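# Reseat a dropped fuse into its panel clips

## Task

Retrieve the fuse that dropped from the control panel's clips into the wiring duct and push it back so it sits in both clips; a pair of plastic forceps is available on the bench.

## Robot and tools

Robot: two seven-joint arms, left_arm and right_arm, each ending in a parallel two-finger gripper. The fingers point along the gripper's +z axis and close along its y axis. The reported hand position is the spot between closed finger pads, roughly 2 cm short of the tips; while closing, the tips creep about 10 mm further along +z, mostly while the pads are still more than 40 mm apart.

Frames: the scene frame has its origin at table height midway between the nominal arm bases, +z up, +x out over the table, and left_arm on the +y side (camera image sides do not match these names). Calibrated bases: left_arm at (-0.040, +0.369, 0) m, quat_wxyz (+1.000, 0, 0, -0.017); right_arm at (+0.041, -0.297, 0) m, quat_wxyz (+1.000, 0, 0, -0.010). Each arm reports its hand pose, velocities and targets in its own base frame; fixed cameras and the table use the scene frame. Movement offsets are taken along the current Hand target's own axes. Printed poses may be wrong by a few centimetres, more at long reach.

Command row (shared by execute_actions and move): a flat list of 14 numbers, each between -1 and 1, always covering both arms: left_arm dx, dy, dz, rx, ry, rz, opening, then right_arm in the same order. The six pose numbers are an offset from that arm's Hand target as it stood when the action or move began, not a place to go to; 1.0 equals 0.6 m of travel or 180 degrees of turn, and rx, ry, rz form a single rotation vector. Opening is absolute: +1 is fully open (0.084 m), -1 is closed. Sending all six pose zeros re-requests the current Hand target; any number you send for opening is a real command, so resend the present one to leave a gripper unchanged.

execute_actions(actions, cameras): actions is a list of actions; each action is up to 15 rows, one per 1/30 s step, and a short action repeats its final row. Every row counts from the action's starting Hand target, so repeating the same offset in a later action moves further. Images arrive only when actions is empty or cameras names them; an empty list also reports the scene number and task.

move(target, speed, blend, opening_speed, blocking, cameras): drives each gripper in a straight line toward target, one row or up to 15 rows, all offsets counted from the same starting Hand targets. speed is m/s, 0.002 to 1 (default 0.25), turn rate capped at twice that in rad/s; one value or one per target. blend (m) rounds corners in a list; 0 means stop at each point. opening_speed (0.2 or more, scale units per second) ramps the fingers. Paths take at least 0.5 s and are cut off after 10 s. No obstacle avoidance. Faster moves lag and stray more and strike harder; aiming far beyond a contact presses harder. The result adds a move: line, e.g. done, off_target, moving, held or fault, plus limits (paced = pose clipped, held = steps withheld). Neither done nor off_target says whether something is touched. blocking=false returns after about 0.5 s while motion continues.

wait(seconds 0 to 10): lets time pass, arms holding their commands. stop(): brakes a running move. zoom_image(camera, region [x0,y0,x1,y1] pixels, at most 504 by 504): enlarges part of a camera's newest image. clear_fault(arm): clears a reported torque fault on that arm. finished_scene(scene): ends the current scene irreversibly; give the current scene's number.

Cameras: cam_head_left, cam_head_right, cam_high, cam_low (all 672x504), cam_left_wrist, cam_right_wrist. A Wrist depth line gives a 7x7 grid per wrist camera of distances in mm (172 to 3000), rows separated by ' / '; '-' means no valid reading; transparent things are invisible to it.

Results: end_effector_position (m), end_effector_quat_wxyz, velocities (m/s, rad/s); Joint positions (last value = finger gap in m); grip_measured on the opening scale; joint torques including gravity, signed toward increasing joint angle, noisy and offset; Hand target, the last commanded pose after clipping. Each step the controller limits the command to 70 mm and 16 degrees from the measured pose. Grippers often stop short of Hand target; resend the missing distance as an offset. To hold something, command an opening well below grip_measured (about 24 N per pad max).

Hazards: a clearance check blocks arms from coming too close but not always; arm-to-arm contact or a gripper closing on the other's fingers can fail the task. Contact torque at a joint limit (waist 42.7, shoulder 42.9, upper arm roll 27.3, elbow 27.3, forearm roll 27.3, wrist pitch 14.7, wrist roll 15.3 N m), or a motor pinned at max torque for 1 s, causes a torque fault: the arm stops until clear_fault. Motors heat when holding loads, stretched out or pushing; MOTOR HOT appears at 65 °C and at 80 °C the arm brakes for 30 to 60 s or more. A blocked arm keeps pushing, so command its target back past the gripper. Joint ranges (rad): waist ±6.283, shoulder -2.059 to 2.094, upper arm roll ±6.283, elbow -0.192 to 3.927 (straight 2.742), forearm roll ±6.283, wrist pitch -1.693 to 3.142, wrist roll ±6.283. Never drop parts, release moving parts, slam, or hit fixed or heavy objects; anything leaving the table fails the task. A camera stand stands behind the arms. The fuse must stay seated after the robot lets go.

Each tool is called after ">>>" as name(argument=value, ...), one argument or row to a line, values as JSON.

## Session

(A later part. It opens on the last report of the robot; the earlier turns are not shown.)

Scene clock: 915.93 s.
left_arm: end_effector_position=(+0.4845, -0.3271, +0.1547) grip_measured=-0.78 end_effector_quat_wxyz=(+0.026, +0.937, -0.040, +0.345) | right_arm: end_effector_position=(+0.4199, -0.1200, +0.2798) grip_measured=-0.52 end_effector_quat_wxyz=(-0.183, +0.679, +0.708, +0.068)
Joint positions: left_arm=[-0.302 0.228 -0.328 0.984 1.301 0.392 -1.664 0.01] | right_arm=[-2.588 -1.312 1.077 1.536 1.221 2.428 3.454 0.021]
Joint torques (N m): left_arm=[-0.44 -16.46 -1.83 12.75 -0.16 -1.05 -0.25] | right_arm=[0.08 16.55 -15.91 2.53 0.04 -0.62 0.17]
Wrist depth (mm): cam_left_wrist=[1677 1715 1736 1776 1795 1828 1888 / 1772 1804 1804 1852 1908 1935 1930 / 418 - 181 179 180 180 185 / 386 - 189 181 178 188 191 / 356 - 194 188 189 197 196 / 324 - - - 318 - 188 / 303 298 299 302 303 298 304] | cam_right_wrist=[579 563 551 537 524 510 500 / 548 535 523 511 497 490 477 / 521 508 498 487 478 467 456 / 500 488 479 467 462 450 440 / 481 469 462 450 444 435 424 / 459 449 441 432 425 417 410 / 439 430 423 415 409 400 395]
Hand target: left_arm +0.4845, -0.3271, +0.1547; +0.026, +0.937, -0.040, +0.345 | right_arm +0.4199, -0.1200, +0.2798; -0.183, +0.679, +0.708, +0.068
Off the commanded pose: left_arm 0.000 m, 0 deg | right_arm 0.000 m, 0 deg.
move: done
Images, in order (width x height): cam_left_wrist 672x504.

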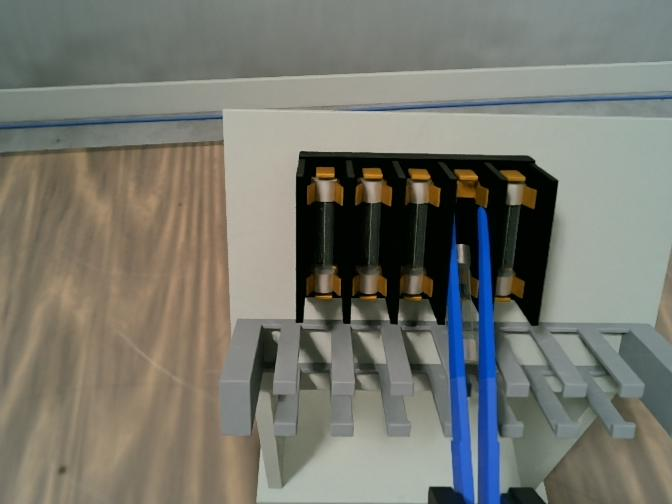

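>>> move(
  target=[
    [0,0,0,0,0,0,-0.65,0,0,0,0,0,0,-0.5],
    [0.0161,0,0.0043,0,0,0,-0.65,0,0,0,0,0,0,-0.5],
    [0.0161,0,0.0043,0,0,0,-0.785,0,0,0,0,0,0,-0.5],
    [0.008,0,0.0021,0,0,0,-0.785,0,0,0,0,0,0,-0.5],
  ],
  speed=0.04,
  cameras=["cam_left_wrist"],
)

>>> zoom_image(
  camera="cam_left_wrist",
  region=[390, 190, 540, 420],
)

Scene clock: 929.70 s.
left_arm: end_effector_position=(+0.4890, -0.3274, +0.1569) grip_measured=-0.81 end_effector_quat_wxyz=(+0.026, +0.937, -0.040, +0.345) | right_arm: end_effector_position=(+0.4199, -0.1200, +0.2798) grip_measured=-0.52 end_effector_quat_wxyz=(-0.183, +0.679, +0.708, +0.068)
Joint positions: left_arm=[-0.299 0.234 -0.328 0.996 1.289 0.392 -1.645 0.009] | right_arm=[-2.588 -1.312 1.077 1.536 1.221 2.428 3.454 0.021]
Joint torques (N m): left_arm=[-0.89 -16.81 -1.97 12.75 -0.37 -1.17 0] | right_arm=[-0.1 16.7 -15.96 2.55 -0.04 -0.77 0.28]
Wrist depth (mm): cam_left_wrist=[1681 1715 1732 1772 1799 1847 1847 / 1763 1828 1847 1872 1888 1930 1957 / 421 - 178 177 177 179 182 / 387 - 186 181 179 186 188 / 358 360 193 185 186 197 195 / 326 - - 175 - - 188 / 305 300 294 298 299 295 305] | cam_right_wrist=[580 563 552 537 523 509 501 / 548 535 524 511 497 489 477 / 523 508 500 486 478 467 457 / 500 488 479 468 461 449 440 / 481 470 461 450 443 434 424 / 459 449 441 433 425 416 409 / 441 430 423 415 409 401 395]
Hand target: left_arm +0.4890, -0.3274, +0.1569; +0.026, +0.937, -0.040, +0.345 | right_arm +0.4199, -0.1200, +0.2798; -0.183, +0.679, +0.708, +0.068
Off the commanded pose: left_arm 0.000 m, 0 deg | right_arm 0.000 m, 0 deg.
move: done
Images, in order (width x height): cam_left_wrist 672x504.

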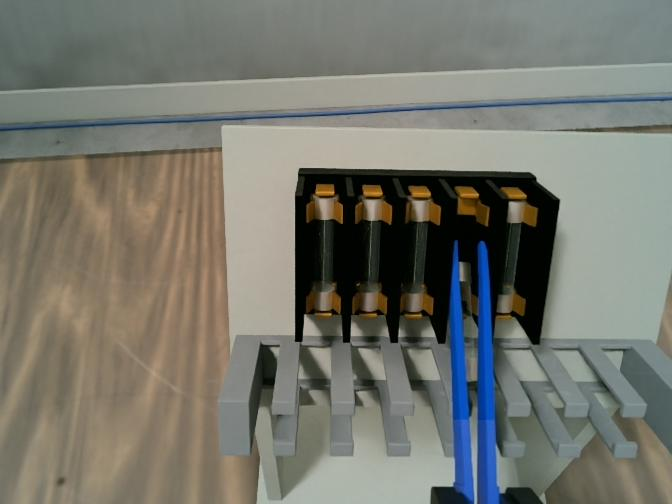

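Scaled by 2.191 from the camera's 672x504 image, which has a finer 960x720 frame.

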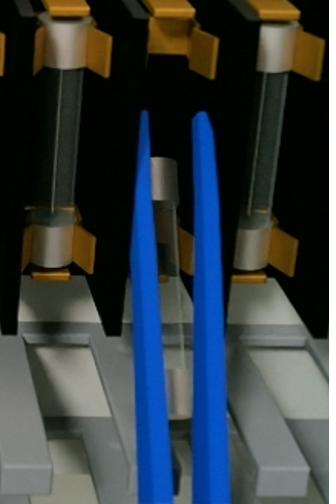

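>>> move(
  target=[
    [-0.0193,0,-0.0052,0,0,0,-0.785,0,0,0,0,0,0,-0.5],
    [-0.0300,0.0008,-0.0323,0,0,0,-0.785,0,0,0,0,0,0,-0.5],
  ],
  speed=0.04,
  cameras=["cam_left_wrist"],
)

>>> zoom_image(
  camera="cam_left_wrist",
  region=[390, 190, 540, 420],
)

Scene clock: 944.10 s.
left_arm: end_effector_position=(+0.4628, -0.3254, +0.1599) grip_measured=-0.81 end_effector_quat_wxyz=(+0.026, +0.937, -0.040, +0.345) | right_arm: end_effector_position=(+0.4199, -0.1200, +0.2798) grip_measured=-0.52 end_effector_quat_wxyz=(-0.183, +0.679, +0.708, +0.068)
Joint positions: left_arm=[-0.31 0.163 -0.341 0.919 1.283 0.394 -1.677 0.009] | right_arm=[-2.588 -1.312 1.077 1.536 1.221 2.428 3.454 0.021]
Joint torques (N m): left_arm=[-0.55 -15.11 -1.7 12.96 -0.98 -0.83 0.21] | right_arm=[0.07 16.75 -16.05 2.46 -0.03 -0.65 0.31]
Wrist depth (mm): cam_left_wrist=[1698 1736 1758 1799 1828 1862 1893 / 1809 - 196 195 195 198 200 / 439 426 205 199 182 204 209 / 392 393 215 215 196 214 217 / 362 363 192 202 189 204 207 / 330 331 325 323 324 303 338 / 308 310 305 307 309 308 315] | cam_right_wrist=[581 564 552 537 524 509 500 / 549 534 522 511 498 488 478 / 521 508 498 487 478 466 457 / 500 488 479 468 460 450 439 / 480 468 461 451 442 435 424 / 459 449 441 432 425 416 410 / 440 429 423 415 408 400 394]
Hand target: left_arm +0.4628, -0.3254, +0.1599; +0.026, +0.937, -0.040, +0.345 | right_arm +0.4199, -0.1200, +0.2798; -0.183, +0.679, +0.708, +0.068
Off the commanded pose: left_arm 0.000 m, 0 deg | right_arm 0.000 m, 0 deg.
move: done
Images, in order (width x height): cam_left_wrist 672x504.

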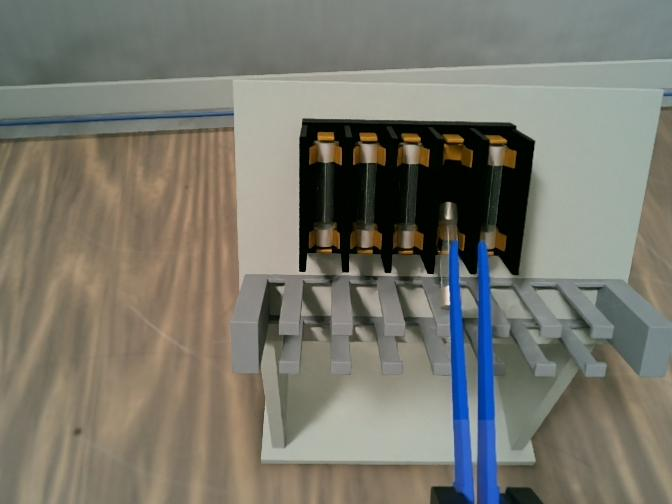

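Scaled by 2.191 from the camera's 672x504 image, which has a finer 960x720 frame.

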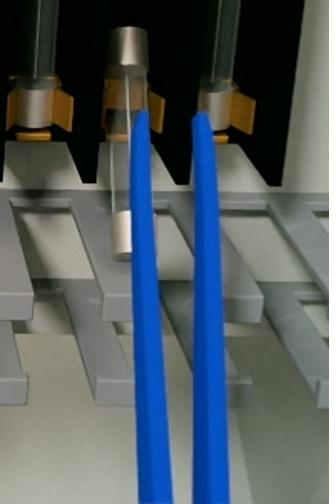

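>>> move(
  target=[
    [-0.0245,0.008,-0.0863,0,0,0,-0.785,0,0,0,0,0,0,-0.5],
    [0.0398,0.0102,-0.13,0.0067,-0.2968,-0.0063,-0.785,0,0,0,0,0,0,-0.5],
    [0.0687,0.0032,-0.061,0.0067,-0.2968,-0.0063,-0.77,0,0,0,0,0,0,-0.5],
  ],
  speed=[0.15,0.15,0.08],
  cameras=["cam_left_wrist"],
)

>>> zoom_image(
  camera="cam_left_wrist",
  region=[400, 120, 540, 300],
)

Scene clock: 1013.67 s.
left_arm: end_effector_position=(+0.4703, -0.3269, +0.2146) grip_measured=-0.79 end_effector_quat_wxyz=(-0.001, +0.993, -0.035, -0.113) | right_arm: end_effector_position=(+0.4199, -0.1200, +0.2798) grip_measured=-0.52 end_effector_quat_wxyz=(-0.183, +0.679, +0.708, +0.068)
Joint positions: left_arm=[-0.311 0.565 -0.358 1.842 0.063 1.496 -0.575 0.009] | right_arm=[-2.588 -1.312 1.077 1.536 1.221 2.428 3.454 0.021]
Joint torques (N m): left_arm=[-0.48 -21.62 -4.48 14.26 -0.09 -1.08 0.34] | right_arm=[-0.23 16.53 -16.08 2.54 0.06 -0.65 0.14]
Wrist depth (mm): cam_left_wrist=[311 - - - - - - / 318 - - - - - 186 / 326 326 183 181 323 183 185 / 333 333 332 332 334 334 331 / 342 341 341 341 340 341 341 / 349 350 349 348 349 348 347 / 359 360 356 356 357 356 358] | cam_right_wrist=[581 562 552 536 522 511 500 / 549 534 524 511 497 488 477 / 521 508 498 487 478 468 457 / 501 489 478 468 460 449 440 / 479 469 461 452 445 434 424 / 459 449 441 432 425 416 409 / 440 430 424 415 409 400 395]
Hand target: left_arm +0.4703, -0.3269, +0.2146; -0.001, +0.993, -0.035, -0.113 | right_arm +0.4199, -0.1200, +0.2798; -0.183, +0.679, +0.708, +0.068
Off the commanded pose: left_arm 0.000 m, 0 deg | right_arm 0.000 m, 0 deg.
move: done
Images, in order (width x height): cam_left_wrist 672x504.

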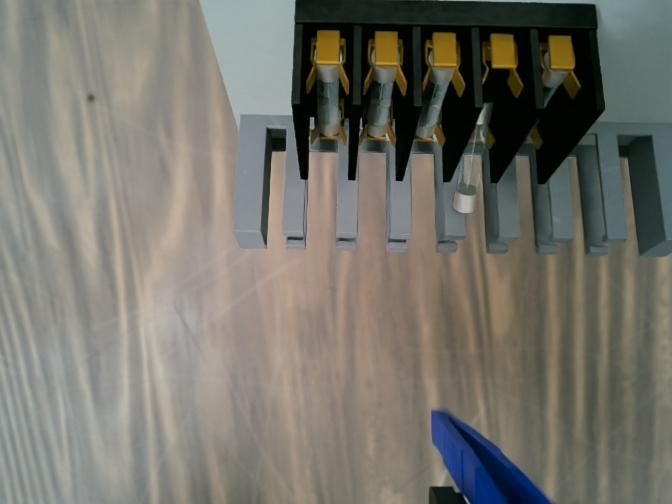

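Scaled by 2.800 from the camera's 672x504 image, which has a finer 960x720 frame.

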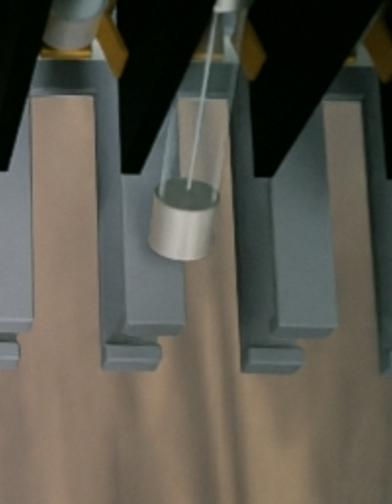

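>>> zoom_image(
  camera="cam_left_wrist",
  region=[400, 380, 580, 504],
)

>>> execute_actions(
  actions=[],
  cameras=["cam_high","cam_low"],
)

>>> zoom_image(
  camera="cam_low",
  region=[220, 150, 320, 240],
)

>>> zoom_image(
  camera="cam_high",
  region=[240, 220, 350, 340],
)

Scaled by 2.800 from the camera's 672x504 image, which has a finer 960x720 frame.

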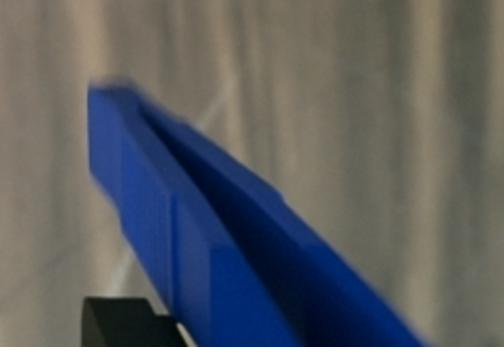

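Scene clock: 1021.00 s.
left_arm: end_effector_position=(+0.4703, -0.3269, +0.2146) grip_measured=-0.79 end_effector_quat_wxyz=(-0.001, +0.993, -0.035, -0.113) | right_arm: end_effector_position=(+0.4199, -0.1200, +0.2798) grip_measured=-0.52 end_effector_quat_wxyz=(-0.183, +0.679, +0.708, +0.068)
Joint positions: left_arm=[-0.311 0.565 -0.358 1.842 0.063 1.496 -0.575 0.009] | right_arm=[-2.588 -1.312 1.077 1.536 1.221 2.428 3.454 0.021]
Joint velocities: within noise
Joint torques (N m): left_arm=[-0.59 -21.72 -4.81 14.1 -0.39 -1.07 0.2] | right_arm=[0.14 16.49 -16.01 2.77 -0.01 -0.7 0.25]
Wrist depth (mm): cam_left_wrist=[311 - - - - - - / 318 - - - - - 186 / 326 326 183 181 323 183 185 / 333 333 332 332 334 334 331 / 342 341 341 341 341 340 340 / 350 350 349 348 348 348 348 / 359 359 357 356 356 356 358] | cam_right_wrist=[580 562 551 538 522 510 500 / 548 534 524 509 498 489 478 / 521 509 499 485 477 468 457 / 499 488 480 468 460 449 440 / 481 469 462 451 443 433 424 / 460 450 441 432 425 417 410 / 440 430 424 415 408 400 394]
Hand target: left_arm +0.4703, -0.3269, +0.2146; -0.001, +0.993, -0.035, -0.113 | right_arm +0.4199, -0.1200, +0.2798; -0.183, +0.679, +0.708, +0.068
Tool commands: left_gripper/opening=-0.77 right_gripper/opening=-0.5
Off the commanded pose: left_arm 0.000 m, 0 deg | right_arm 0.000 m, 0 deg.
Images, in order (width x height): cam_high 672x504, cam_low 672x504.

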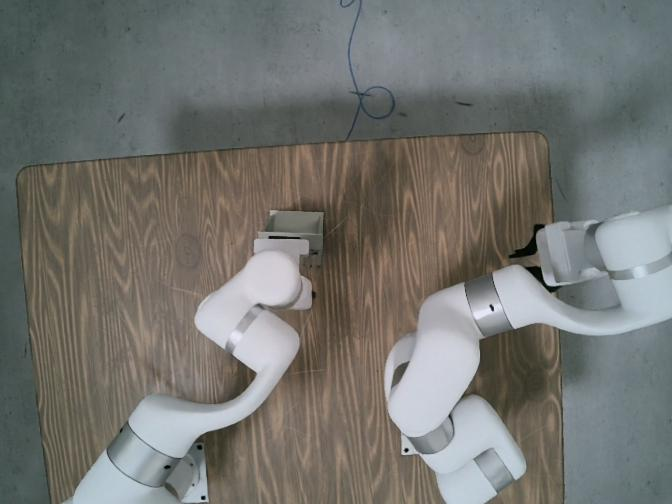

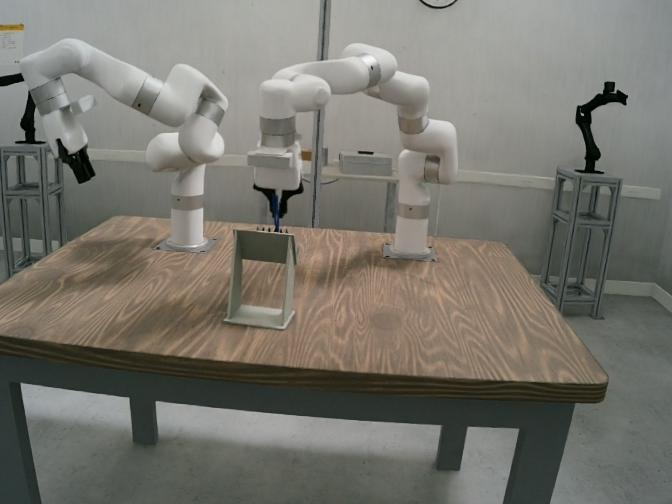

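Scaled by 5.040 from the camera's 672x504 image, which has a finer 960x720 frame.

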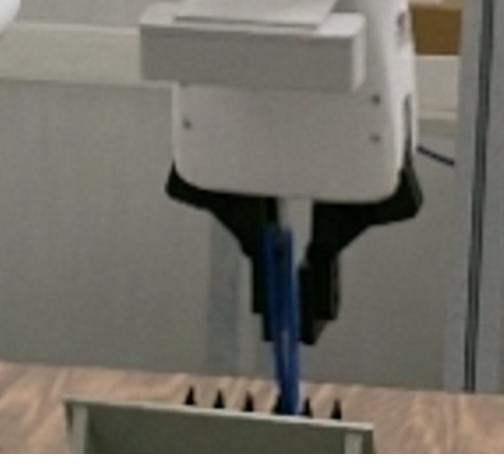

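Scaled by 4.200 from the camera's 672x504 image, which has a finer 960x720 frame.

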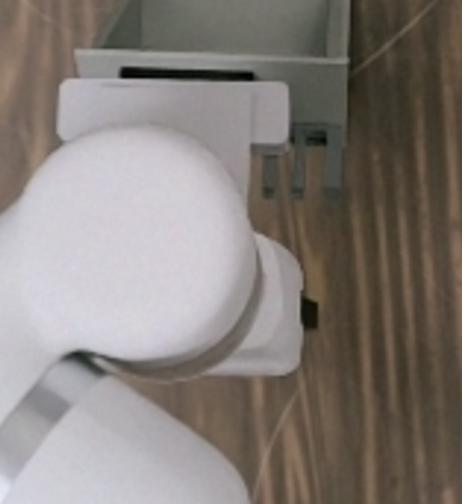

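>>> move(
  target=[
    [-0.1345,-0.168,0.1407,0,0.2944,0,-0.79,0,0,0,0,0,0,-0.5],
  ],
  speed=0.12,
  cameras=["cam_left_wrist","cam_high"],
)

>>> zoom_image(
  camera="cam_high",
  region=[210, 260, 320, 370],
)

Scene clock: 1053.10 s.
left_arm: end_effector_position=(+0.3799, -0.2199, +0.1498) grip_measured=-0.81 end_effector_quat_wxyz=(+0.015, +0.939, -0.032, +0.342) | right_arm: end_effector_position=(+0.4199, -0.1200, +0.2798) grip_measured=-0.52 end_effector_quat_wxyz=(-0.183, +0.679, +0.708, +0.068)
Joint positions: left_arm=[0.101 -0.258 -0.595 0.469 1.269 0.146 -1.677 0.008] | right_arm=[-2.588 -1.312 1.077 1.536 1.221 2.428 3.454 0.021]
Joint torques (N m): left_arm=[0.58 -6.75 3.14 12.3 -0.8 -0.99 -0.15] | right_arm=[0.24 16.63 -16.02 2.43 -0.09 -0.79 0.21]
Wrist depth (mm): cam_left_wrist=[1749 1795 1767 1781 526 258 247 / 469 471 471 474 475 248 267 / 426 427 429 430 418 403 403 / 381 382 383 383 385 380 380 / 353 353 354 355 355 356 357 / 321 321 322 323 323 324 324 / 300 295 301 303 303 303 303] | cam_right_wrist=[578 562 552 537 523 509 501 / 548 535 525 511 499 489 477 / 522 508 499 488 479 467 456 / 500 488 479 468 460 449 440 / 480 469 461 451 444 434 425 / 459 449 441 433 426 416 409 / 439 431 424 415 409 400 394]
Hand target: left_arm +0.3800, -0.2199, +0.1498; +0.015, +0.939, -0.032, +0.342 | right_arm +0.4199, -0.1200, +0.2798; -0.183, +0.679, +0.708, +0.068
Off the commanded pose: left_arm 0.000 m, 0 deg | right_arm 0.000 m, 0 deg.
move: done
Images, in order (width x height): cam_high 672x504, cam_left_wrist 672x504.

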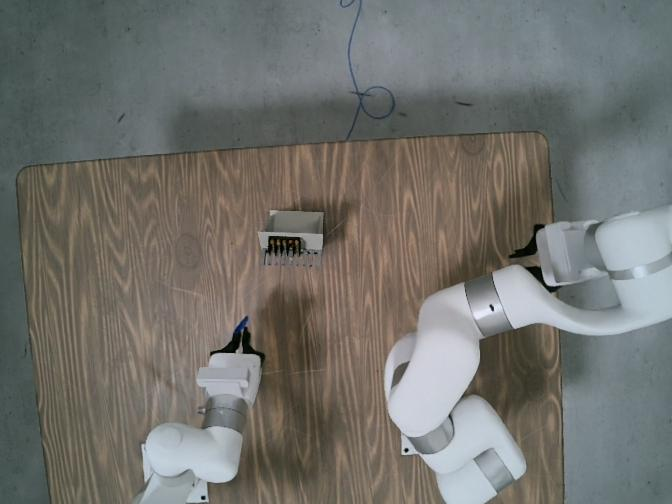

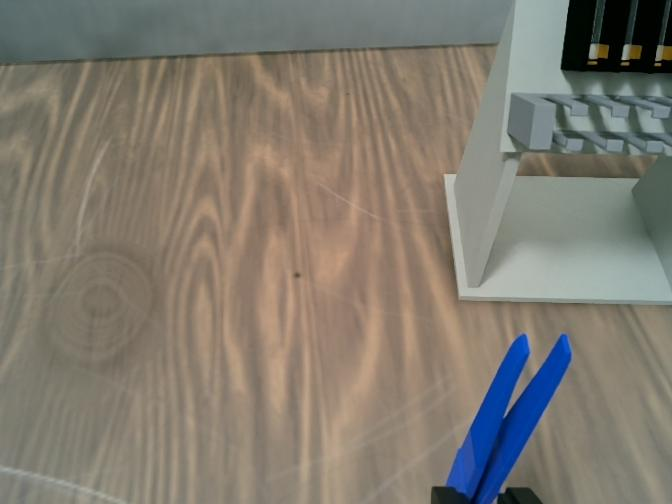

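Scaled by 4.582 from the camera's 672x504 image, which has a finer 960x720 frame.

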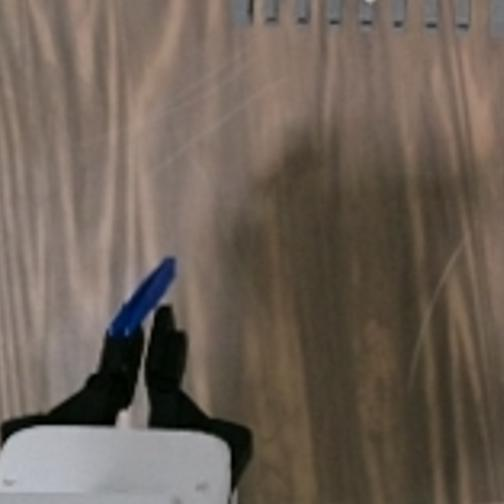

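>>> move(
  target=[
    [-0.12,-0.0012,0.1429,0,0,0,-0.79,0,0,0,0,0,0,-0.5],
    [-0.12,-0.0012,0.1429,0,0,0,-0.4,0,0,0,0,0,0,-0.5],
  ],
  speed=0.08,
  opening_speed=0.5,
  cameras=["cam_left_wrist","cam_high"],
)

>>> zoom_image(
  camera="cam_high",
  region=[210, 260, 320, 370],
)

Scene clock: 1067.03 s.
left_arm: end_effector_position=(+0.3799, -0.2198, +0.0378) grip_measured=-0.42 end_effector_quat_wxyz=(+0.015, +0.939, -0.032, +0.342) | right_arm: end_effector_position=(+0.4199, -0.1200, +0.2798) grip_measured=-0.52 end_effector_quat_wxyz=(-0.183, +0.679, +0.708, +0.068)
Joint positions: left_arm=[0.137 0.212 -0.692 0.589 2.098 0.467 -2.438 0.026] | right_arm=[-2.588 -1.312 1.077 1.536 1.221 2.428 3.454 0.021]
Joint torques (N m): left_arm=[-0.66 -9.55 -2.83 9.17 -0.2 -0.12 0.08] | right_arm=[0.1 16.52 -15.95 2.45 0.01 -0.68 0.24]
Wrist depth (mm): cam_left_wrist=[333 334 323 335 337 307 332 / 289 289 291 292 292 287 288 / 256 264 264 265 258 267 267 / 235 236 236 236 237 238 238 / 217 218 218 219 214 214 220 / 198 198 199 199 196 200 200 / 185 186 186 186 183 187 187] | cam_right_wrist=[579 563 552 537 524 510 500 / 549 535 523 510 499 489 477 / 523 509 498 487 479 468 456 / 500 489 479 469 461 450 440 / 480 470 462 452 443 435 424 / 459 450 442 432 425 416 410 / 439 431 423 415 408 401 395]
Hand target: left_arm +0.3799, -0.2198, +0.0378; +0.015, +0.939, -0.032, +0.342 | right_arm +0.4199, -0.1200, +0.2798; -0.183, +0.679, +0.708, +0.068
Off the commanded pose: left_arm 0.000 m, 0 deg | right_arm 0.000 m, 0 deg.
move: done
Images, in order (width x height): cam_high 672x504, cam_left_wrist 672x504.

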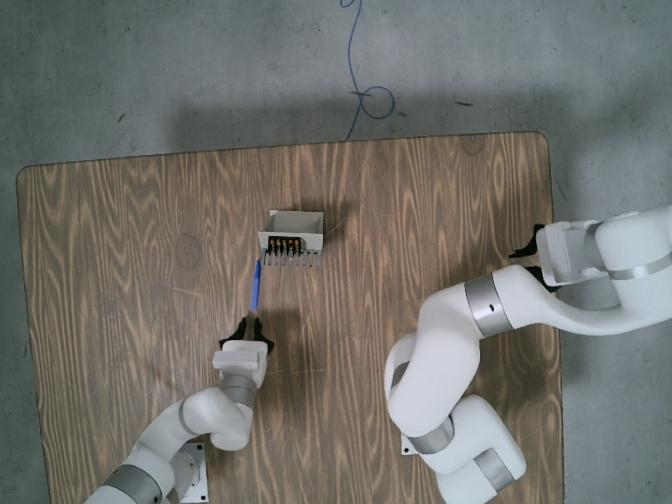

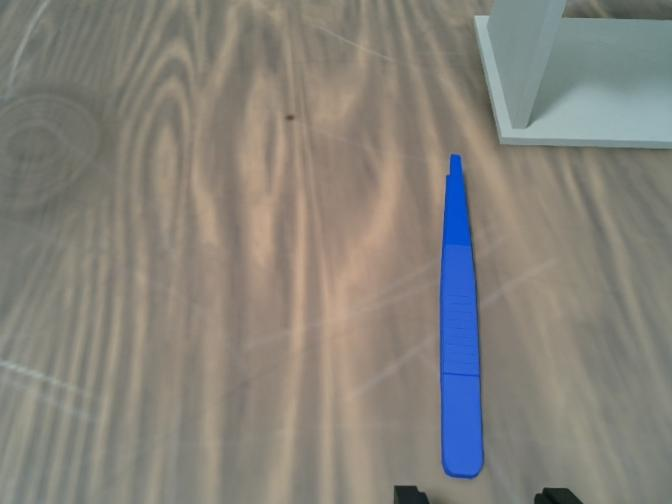

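Scaled by 4.582 from the camera's 672x504 image, which has a finer 960x720 frame.

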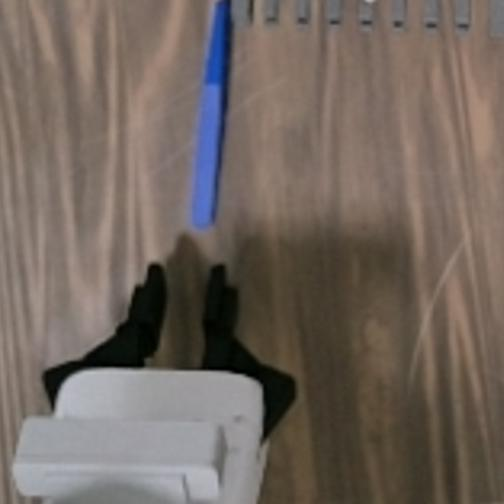

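>>> move(
  target=[
    [0.0907,0.0032,0.0278,-0.0098,-0.2223,0.0329,-0.4,0,0,0,0,0,0,-0.5],
  ],
  speed=0.12,
  cameras=["cam_left_wrist"],
)

Scene clock: 1119.40 s.
left_arm: end_effector_position=(+0.4321, -0.2253, +0.0601) grip_measured=-0.42 end_effector_quat_wxyz=(+0.000, +0.996, -0.088, +0.000) | right_arm: end_effector_position=(+0.4199, -0.1200, +0.2798) grip_measured=-0.52 end_effector_quat_wxyz=(-0.183, +0.679, +0.708, +0.068)
Joint positions: left_arm=[0.401 0.487 -0.915 1.003 0.559 0.773 -0.699 0.026] | right_arm=[-2.588 -1.312 1.077 1.536 1.221 2.428 3.454 0.021]
Joint torques (N m): left_arm=[-0.61 -13.39 -9.72 11.59 -0.19 -1.3 0.19] | right_arm=[0.04 16.63 -16.09 2.52 0.29 -0.78 0.18]
Wrist depth (mm): cam_left_wrist=[191 191 191 190 190 190 190 / 191 191 190 190 190 190 190 / 190 190 190 190 190 190 189 / 190 190 190 190 190 189 189 / 190 190 190 189 189 189 189 / 190 189 189 189 189 189 189 / 189 189 189 189 185 189 189] | cam_right_wrist=[581 564 553 536 523 509 500 / 547 535 524 511 498 488 477 / 522 507 499 486 478 467 456 / 500 487 480 468 459 450 440 / 480 469 461 450 444 434 425 / 459 448 441 432 426 417 410 / 441 431 424 414 409 401 395]
Hand target: left_arm +0.4321, -0.2253, +0.0601; +0.000, +0.996, -0.088, +0.000 | right_arm +0.4199, -0.1200, +0.2798; -0.183, +0.679, +0.708, +0.068
Off the commanded pose: left_arm 0.000 m, 0 deg | right_arm 0.000 m, 0 deg.
move: done
Images, in order (width x height): cam_left_wrist 672x504.

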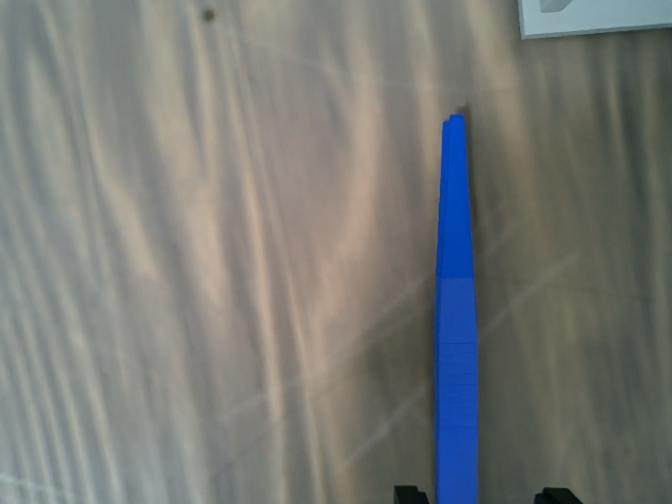

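>>> move(
  target=[
    [0,0,0.0640,0,0,0,-0.4,0,0,0,0,0,0,-0.5],
    [0,0,0.0640,0,0,0,-0.85,0,0,0,0,0,0,-0.5],
    [-0.02,0,-0.036,0,0,0,-0.85,0,0,0,0,0,0,-0.5],
  ],
  speed=0.1,
  opening_speed=0.8,
  cameras=["cam_left_wrist"],
)

Scene clock: 1126.33 s.
left_arm: end_effector_position=(+0.4203, -0.2232, +0.0816) grip_measured=-0.76 end_effector_quat_wxyz=(+0.000, +0.996, -0.088, +0.000) | right_arm: end_effector_position=(+0.4199, -0.1200, +0.2798) grip_measured=-0.52 end_effector_quat_wxyz=(-0.183, +0.679, +0.708, +0.068)
Joint positions: left_arm=[0.464 0.401 -0.984 0.962 0.476 0.79 -0.654 0.011] | right_arm=[-2.588 -1.312 1.077 1.536 1.221 2.428 3.454 0.021]
Joint torques (N m): left_arm=[0.68 -12.3 -8.93 11.58 -0.34 -1.28 0.06] | right_arm=[-0.13 16.57 -16.16 2.64 0.13 -0.69 0.19]
Wrist depth (mm): cam_left_wrist=[213 213 212 212 212 212 212 / 212 212 212 212 212 211 211 / 212 212 212 211 211 211 211 / 212 212 212 211 211 211 211 / 212 212 211 211 211 210 211 / 211 211 211 211 211 210 210 / 211 211 211 211 - 210 210] | cam_right_wrist=[579 565 552 539 522 511 501 / 549 534 522 511 498 488 477 / 522 509 499 486 478 467 456 / 500 487 479 468 461 450 440 / 481 470 462 450 444 435 424 / 459 449 442 433 425 418 410 / 439 431 423 415 408 400 395]
Hand target: left_arm +0.4203, -0.2232, +0.0817; +0.000, +0.996, -0.088, +0.000 | right_arm +0.4199, -0.1200, +0.2798; -0.183, +0.679, +0.708, +0.068
Off the commanded pose: left_arm 0.000 m, 0 deg | right_arm 0.000 m, 0 deg.
move: done
Images, in order (width x height): cam_left_wrist 672x504.

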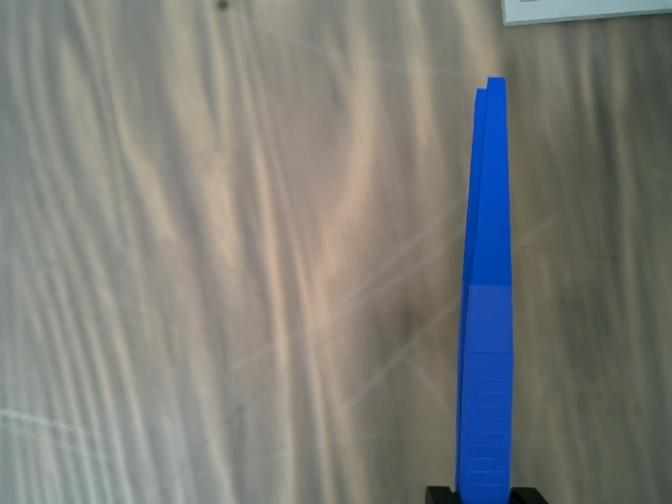

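>>> move(
  target=[
    [-0.1385,-0.0147,-0.0307,-0.332,-0.0604,-0.0349,-0.88,0,0,0,0,0,0,-0.5],
  ],
  speed=0.15,
  cameras=["cam_left_wrist","cam_high"],
)

Scene clock: 1165.80 s.
left_arm: end_effector_position=(+0.3400, -0.2000, +0.1001) grip_measured=-0.76 end_effector_quat_wxyz=(+0.487, +0.863, -0.023, -0.134) | right_arm: end_effector_position=(+0.4199, -0.1200, +0.2798) grip_measured=-0.52 end_effector_quat_wxyz=(-0.183, +0.679, +0.708, +0.068)
Joint positions: left_arm=[1.326 1.004 -1.342 0.666 -0.066 0.722 0.065 0.011] | right_arm=[-2.588 -1.312 1.077 1.536 1.221 2.428 3.454 0.021]
Joint torques (N m): left_arm=[0.36 -8.65 -18.45 4.38 -0.3 0 0.33] | right_arm=[0.02 16.45 -16.05 2.47 0.14 -0.76 0.15]
Wrist depth (mm): cam_left_wrist=[- - 183 218 276 378 634 / - - 187 219 277 409 705 / - - 189 226 285 437 824 / - - 200 234 303 493 - / - 180 206 243 319 549 - / - 181 215 259 340 592 - / - 185 223 270 360 564 565] | cam_right_wrist=[580 564 551 537 523 509 499 / 548 535 524 510 498 488 477 / 521 508 499 487 479 467 456 / 499 488 478 467 460 449 440 / 481 469 461 450 443 433 424 / 458 448 442 433 425 417 410 / 438 431 423 415 409 400 395]
Hand target: left_arm +0.3400, -0.2000, +0.1001; +0.487, +0.863, -0.023, -0.134 | right_arm +0.4199, -0.1200, +0.2798; -0.183, +0.679, +0.708, +0.068
Off the commanded pose: left_arm 0.000 m, 0 deg | right_arm 0.000 m, 0 deg.
move: done
Images, in order (width x height): cam_high 672x504, cam_left_wrist 672x504.

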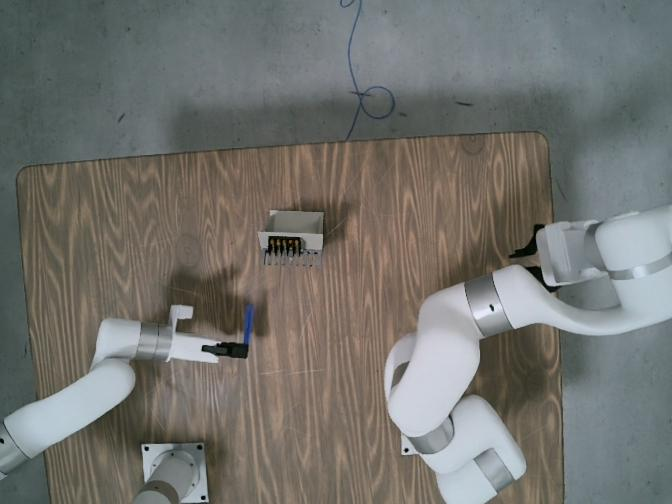

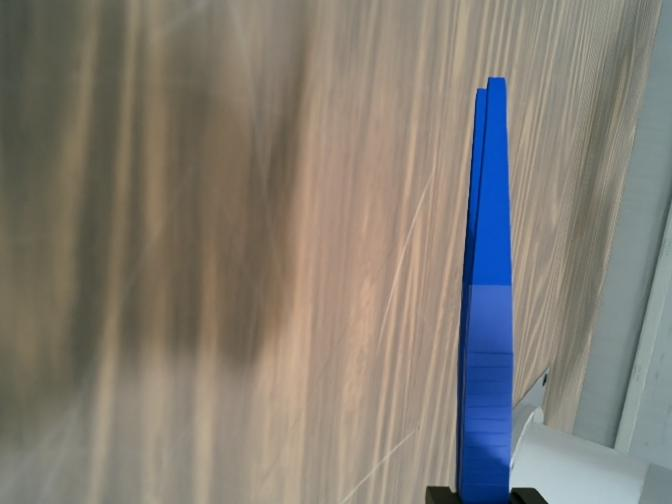

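>>> move(
  target=[
    [0.0208,-0.0847,0.0488,0,0,0,-0.88,0,0,0,0,0,0,-0.5],
  ],
  speed=0.06,
  cameras=["cam_left_wrist","cam_low"],
)

>>> zoom_image(
  camera="cam_low",
  region=[300, 180, 440, 290],
)

Scene clock: 1171.90 s.
left_arm: end_effector_position=(+0.3400, -0.1999, +0.0402) grip_measured=-0.76 end_effector_quat_wxyz=(+0.487, +0.863, -0.023, -0.134) | right_arm: end_effector_position=(+0.4199, -0.1200, +0.2798) grip_measured=-0.52 end_effector_quat_wxyz=(-0.183, +0.679, +0.708, +0.068)
Joint positions: left_arm=[1.207 1.077 -1.159 0.7 -0.012 0.637 0.147 0.011] | right_arm=[-2.588 -1.312 1.077 1.536 1.221 2.428 3.454 0.021]
Joint torques (N m): left_arm=[-0.69 -10.03 -19.06 3 0.32 -0.23 0.33] | right_arm=[0.19 16.67 -16.06 2.78 0.21 -0.74 0.16]
Wrist depth (mm): cam_left_wrist=[- - - - - 202 313 / - - - - - 226 376 / - - - - - 242 436 / - - - - - 265 524 / - - - - - 287 650 / - - - - - 321 797 / - - - - 202 353 549] | cam_right_wrist=[581 564 552 537 523 509 499 / 548 535 524 510 499 490 478 / 522 508 498 486 477 467 457 / 499 489 480 468 460 449 440 / 480 470 461 451 443 434 424 / 458 450 442 432 425 417 411 / 439 430 424 415 408 400 394]
Hand target: left_arm +0.3400, -0.1999, +0.0402; +0.487, +0.863, -0.023, -0.134 | right_arm +0.4199, -0.1200, +0.2798; -0.183, +0.679, +0.708, +0.068
Off the commanded pose: left_arm 0.000 m, 0 deg | right_arm 0.000 m, 0 deg.
move: done
Images, in order (width x height): cam_low 672x504, cam_left_wrist 672x504.

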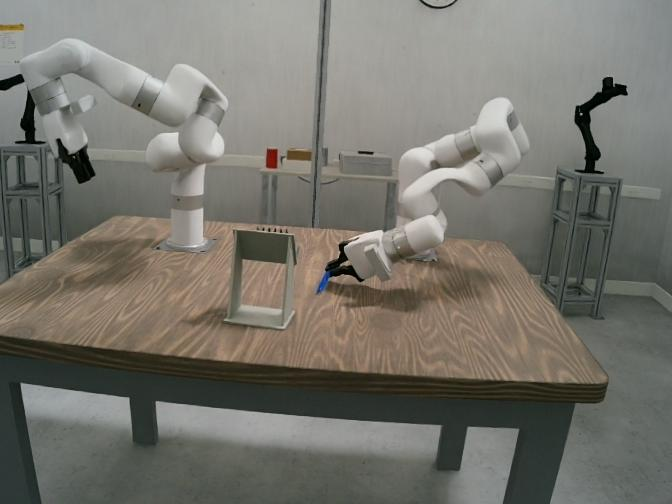

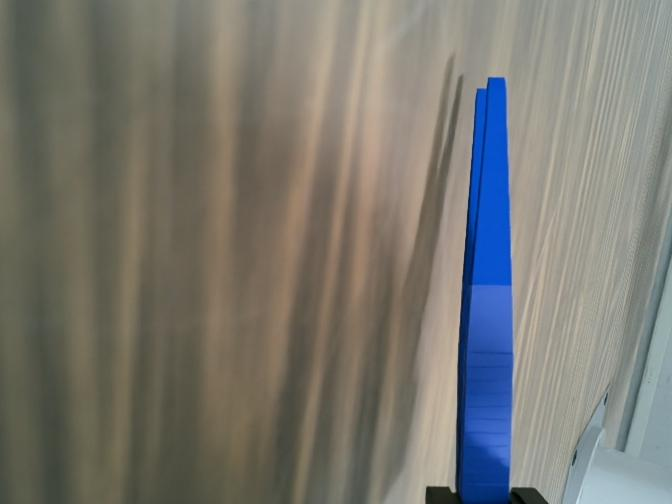

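Scaled by 3.600 from the camera's 672x504 image, which has a finer 960x720 frame.

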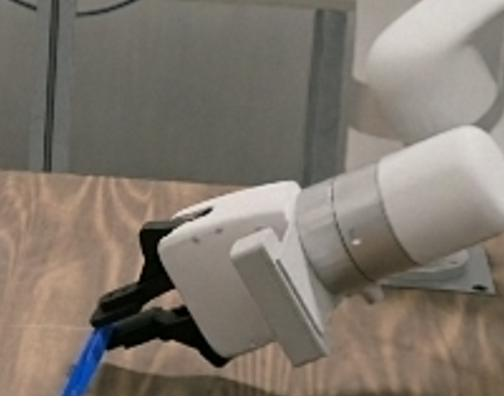

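>>> execute_actions(
  actions=[],
  cameras=["cam_left_wrist","cam_low","cam_head_left"],
)

Scene clock: 1207.43 s.
left_arm: end_effector_position=(+0.3400, -0.1999, +0.0402) grip_measured=-0.76 end_effector_quat_wxyz=(+0.487, +0.863, -0.023, -0.134) | right_arm: end_effector_position=(+0.4199, -0.1200, +0.2798) grip_measured=-0.52 end_effector_quat_wxyz=(-0.183, +0.679, +0.708, +0.068)
Joint positions: left_arm=[1.207 1.077 -1.159 0.7 -0.012 0.637 0.147 0.011] | right_arm=[-2.588 -1.312 1.077 1.536 1.221 2.428 3.454 0.021]
Joint velocities: within noise
Joint torques (N m): left_arm=[-0.7 -10.05 -19.14 2.81 0.14 -0.09 0.27] | right_arm=[0.09 16.75 -16.19 2.61 0.12 -0.77 0.09]
Wrist depth (mm): cam_left_wrist=[- - - - - 202 313 / - - - - - 227 376 / - - - - - 242 437 / - - - - - 266 521 / - - - - - 287 651 / - - - - - 320 794 / - - - - - 352 549] | cam_right_wrist=[579 565 550 538 523 509 500 / 548 534 525 511 497 488 477 / 522 509 499 486 478 467 457 / 499 487 480 468 459 449 439 / 480 469 460 451 443 434 424 / 460 448 442 432 425 416 410 / 440 431 424 415 408 400 394]
Hand target: left_arm +0.3400, -0.1999, +0.0402; +0.487, +0.863, -0.023, -0.134 | right_arm +0.4199, -0.1200, +0.2798; -0.183, +0.679, +0.708, +0.068
Tool commands: left_gripper/opening=-0.88 right_gripper/opening=-0.5
Off the commanded pose: left_arm 0.000 m, 0 deg | right_arm 0.000 m, 0 deg.
Images, in order (width x height): cam_head_left 672x504, cam_low 672x504, cam_left_wrist 672x504.

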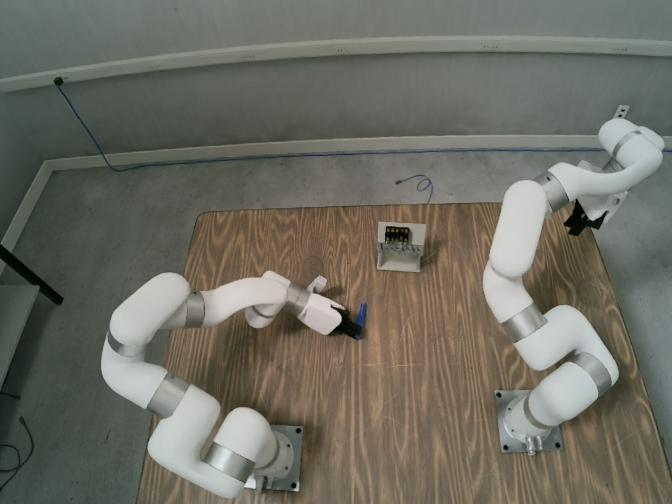

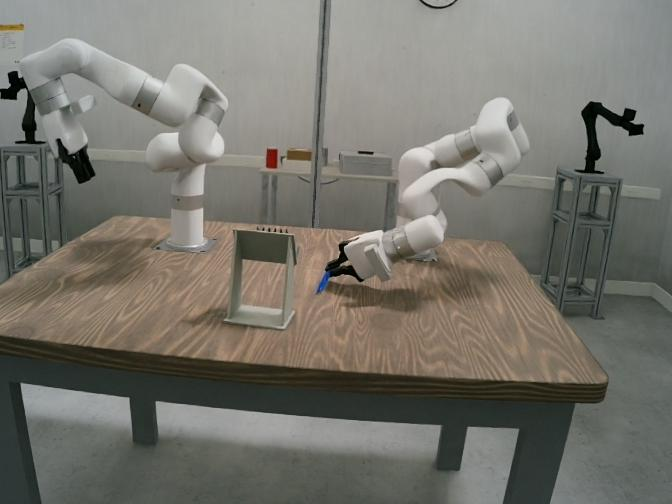

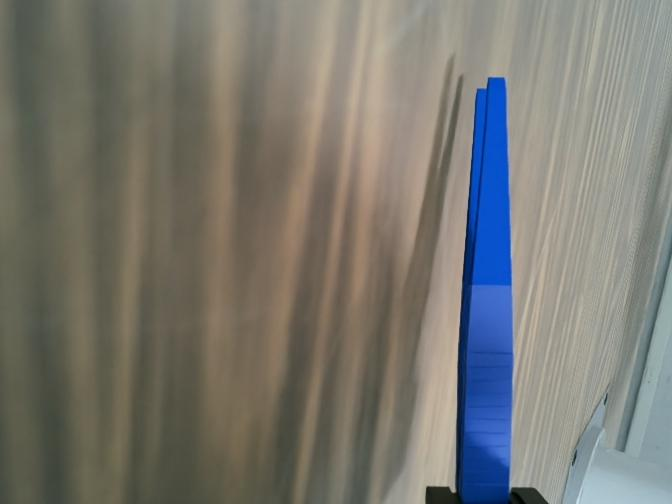

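>>> move(
  target=[0.0017, -0.0071, 0.0041, 0,0,0, -0.88, 0,0,0,0,0,0,-0.5],
  speed=0.02,
  cameras=["cam_left_wrist"],
)

>>> move(
  target=[0, 0, 0, 0,0,0, -0.65, 0,0,0,0,0,0,-0.5],
  speed=0.02,
  opening_speed=0.2,
  cameras=["cam_left_wrist"],
)

Scene clock: 1228.97 s.
left_arm: end_effector_position=(+0.3400, -0.1999, +0.0351) grip_measured=-0.76 end_effector_quat_wxyz=(+0.487, +0.863, -0.023, -0.134) | right_arm: end_effector_position=(+0.4199, -0.1200, +0.2798) grip_measured=-0.52 end_effector_quat_wxyz=(-0.183, +0.679, +0.708, +0.068)
Joint positions: left_arm=[1.197 1.085 -1.145 0.704 -0.007 0.631 0.153 0.011] | right_arm=[-2.588 -1.312 1.077 1.536 1.221 2.428 3.454 0.021]
Joint torques (N m): left_arm=[-0.71 -10.19 -18.49 2.74 0.24 -0.28 0.32] | right_arm=[-0.15 16.74 -16.17 2.6 0.17 -0.74 0.08]
Wrist depth (mm): cam_left_wrist=[- - - - - 188 283 / - - - - - 211 351 / - - - - - 225 392 / - - - - - 247 488 / - - - - - 267 606 / - - - - - 299 737 / - - - - - 329 548] | cam_right_wrist=[580 566 551 537 523 509 500 / 549 535 523 511 498 489 478 / 522 509 498 486 478 467 457 / 500 488 479 468 461 450 438 / 480 468 462 451 444 434 424 / 459 449 442 431 424 417 411 / 439 430 424 416 409 400 394]
Hand target: left_arm +0.3400, -0.1999, +0.0351; +0.487, +0.863, -0.023, -0.134 | right_arm +0.4199, -0.1200, +0.2798; -0.183, +0.679, +0.708, +0.068
Off the commanded pose: left_arm 0.000 m, 0 deg | right_arm 0.000 m, 0 deg.
move: done
Images, in order (width x height): cam_left_wrist 672x504.

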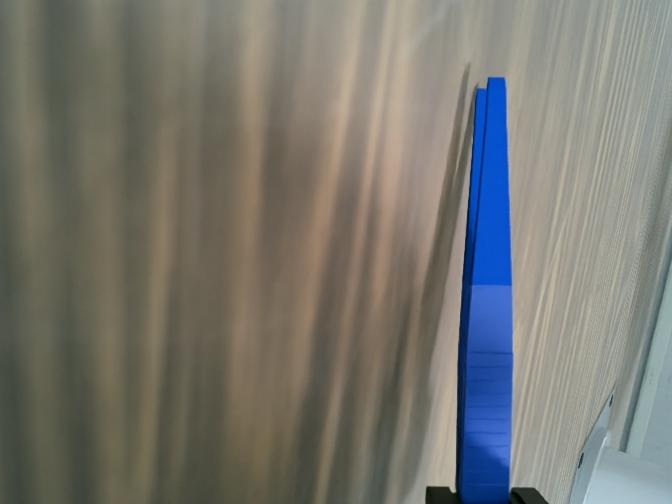

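Scene clock: 1230.33 s.
left_arm: end_effector_position=(+0.3400, -0.1999, +0.0351) grip_measured=-0.67 end_effector_quat_wxyz=(+0.487, +0.863, -0.023, -0.134) | right_arm: end_effector_position=(+0.4199, -0.1200, +0.2798) grip_measured=-0.52 end_effector_quat_wxyz=(-0.183, +0.679, +0.708, +0.068)
Joint positions: left_arm=[1.197 1.085 -1.145 0.704 -0.007 0.631 0.153 0.015] | right_arm=[-2.588 -1.312 1.077 1.536 1.221 2.428 3.454 0.021]
Joint torques (N m): left_arm=[-0.45 -9.94 -19.04 2.66 0.25 -0.18 0.41] | right_arm=[-0.03 16.55 -16.07 2.62 0.07 -0.79 0.19]
Wrist depth (mm): cam_left_wrist=[- - - - - 188 284 / - - - - - 211 351 / - - - - - 225 391 / - - - - - 248 486 / - - - - - 267 604 / - - - - - 299 738 / - - - - - 328 548] | cam_right_wrist=[580 564 552 537 523 510 501 / 548 535 524 511 497 490 477 / 522 508 498 487 478 467 457 / 500 488 480 468 460 449 440 / 481 470 461 450 444 434 425 / 459 449 441 432 424 415 410 / 440 431 423 415 409 400 395]
Hand target: left_arm +0.3400, -0.1999, +0.0351; +0.487, +0.863, -0.023, -0.134 | right_arm +0.4199, -0.1200, +0.2798; -0.183, +0.679, +0.708, +0.068
Off the commanded pose: left_arm 0.000 m, 0 deg | right_arm 0.000 m, 0 deg.
move: done
Images, in order (width x height): cam_left_wrist 672x504.

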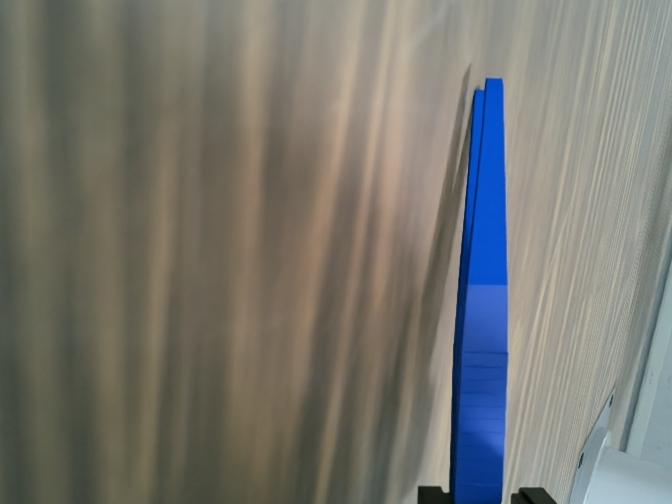

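>>> move(
  target=[0.0012, -0.0049, 0.0028, 0,0,0, -0.65, 0,0,0,0,0,0,-0.5],
  speed=0.02,
  cameras=["cam_left_wrist"],
)

>>> move(
  target=[0, 0, -0.025, 0,0,0, -0.6, 0,0,0,0,0,0,-0.5],
  speed=0.03,
  cameras=["cam_left_wrist"],
)

Scene clock: 1238.97 s.
left_arm: end_effector_position=(+0.3400, -0.1999, +0.0317) grip_measured=-0.67 end_effector_quat_wxyz=(+0.487, +0.863, -0.023, -0.134) | right_arm: end_effector_position=(+0.4199, -0.1200, +0.2798) grip_measured=-0.52 end_effector_quat_wxyz=(-0.183, +0.679, +0.708, +0.068)
Joint positions: left_arm=[1.191 1.09 -1.135 0.707 -0.004 0.627 0.157 0.015] | right_arm=[-2.588 -1.312 1.077 1.536 1.221 2.428 3.454 0.021]
Joint torques (N m): left_arm=[-0.54 -10.17 -19.11 2.68 0.24 -0.32 0.4] | right_arm=[-0.16 16.59 -16.25 2.62 0.18 -0.73 0.15]
Wrist depth (mm): cam_left_wrist=[- - - - - 184 269 / - - - - - 189 295 / - - - - - 214 372 / - - - - - 235 461 / - - - - - 254 574 / - - - - - 284 703 / - - - - - 312 545] | cam_right_wrist=[580 564 552 537 523 510 501 / 548 535 524 510 497 488 478 / 521 508 499 486 478 468 456 / 500 488 478 468 460 451 440 / 480 469 461 451 443 434 424 / 459 450 441 432 425 417 410 / 439 431 423 415 408 401 395]
Hand target: left_arm +0.3400, -0.1999, +0.0317; +0.487, +0.863, -0.023, -0.134 | right_arm +0.4199, -0.1200, +0.2798; -0.183, +0.679, +0.708, +0.068
Off the commanded pose: left_arm 0.000 m, 0 deg | right_arm 0.000 m, 0 deg.
move: done
Images, in order (width x height): cam_left_wrist 672x504.

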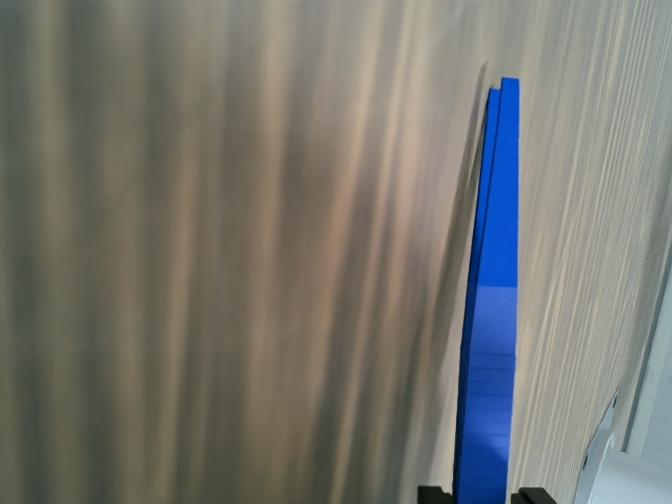

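Scene clock: 1239.80 s.
left_arm: end_effector_position=(+0.3438, -0.1874, +0.0390) grip_measured=-0.62 end_effector_quat_wxyz=(+0.487, +0.863, -0.023, -0.134) | right_arm: end_effector_position=(+0.4199, -0.1200, +0.2798) grip_measured=-0.52 end_effector_quat_wxyz=(-0.183, +0.679, +0.708, +0.068)
Joint positions: left_arm=[1.227 1.074 -1.152 0.717 -0.006 0.673 0.159 0.017] | right_arm=[-2.588 -1.312 1.077 1.536 1.221 2.428 3.454 0.021]
Joint torques (N m): left_arm=[0.6 -10.69 -19.65 2.95 -0.31 0.17 0.39] | right_arm=[0 16.58 -16.16 2.65 0.17 -0.83 0.2]
Wrist depth (mm): cam_left_wrist=[- - - - - 198 308 / - - - - - 222 371 / - - - - - 237 431 / - - - - - 261 514 / - - - - - 282 640 / - - - - - 315 780 / - - - - - 359 558] | cam_right_wrist=[580 564 552 536 522 509 500 / 548 535 524 510 498 489 478 / 522 509 499 487 477 467 457 / 499 488 480 469 460 450 440 / 481 469 462 451 444 433 424 / 458 449 441 432 426 416 409 / 440 430 424 415 409 400 394]
Hand target: left_arm +0.3438, -0.1874, +0.0390; +0.487, +0.863, -0.023, -0.134 | right_arm +0.4199, -0.1200, +0.2798; -0.183, +0.679, +0.708, +0.068
Off the commanded pose: left_arm 0.000 m, 0 deg | right_arm 0.000 m, 0 deg.
move: done
Images, in order (width x height): cam_left_wrist 672x504.

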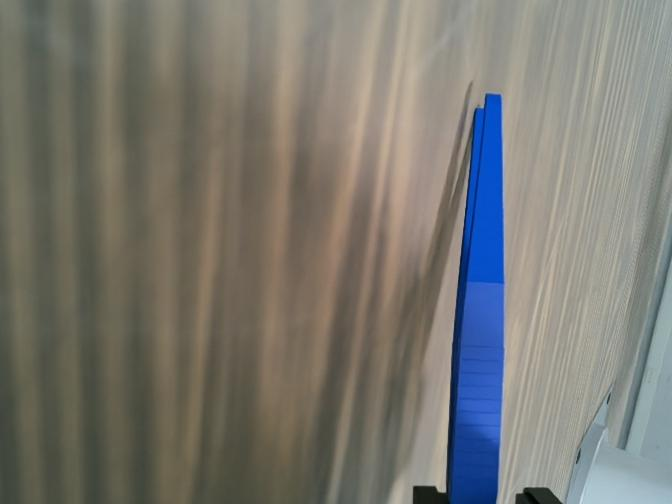

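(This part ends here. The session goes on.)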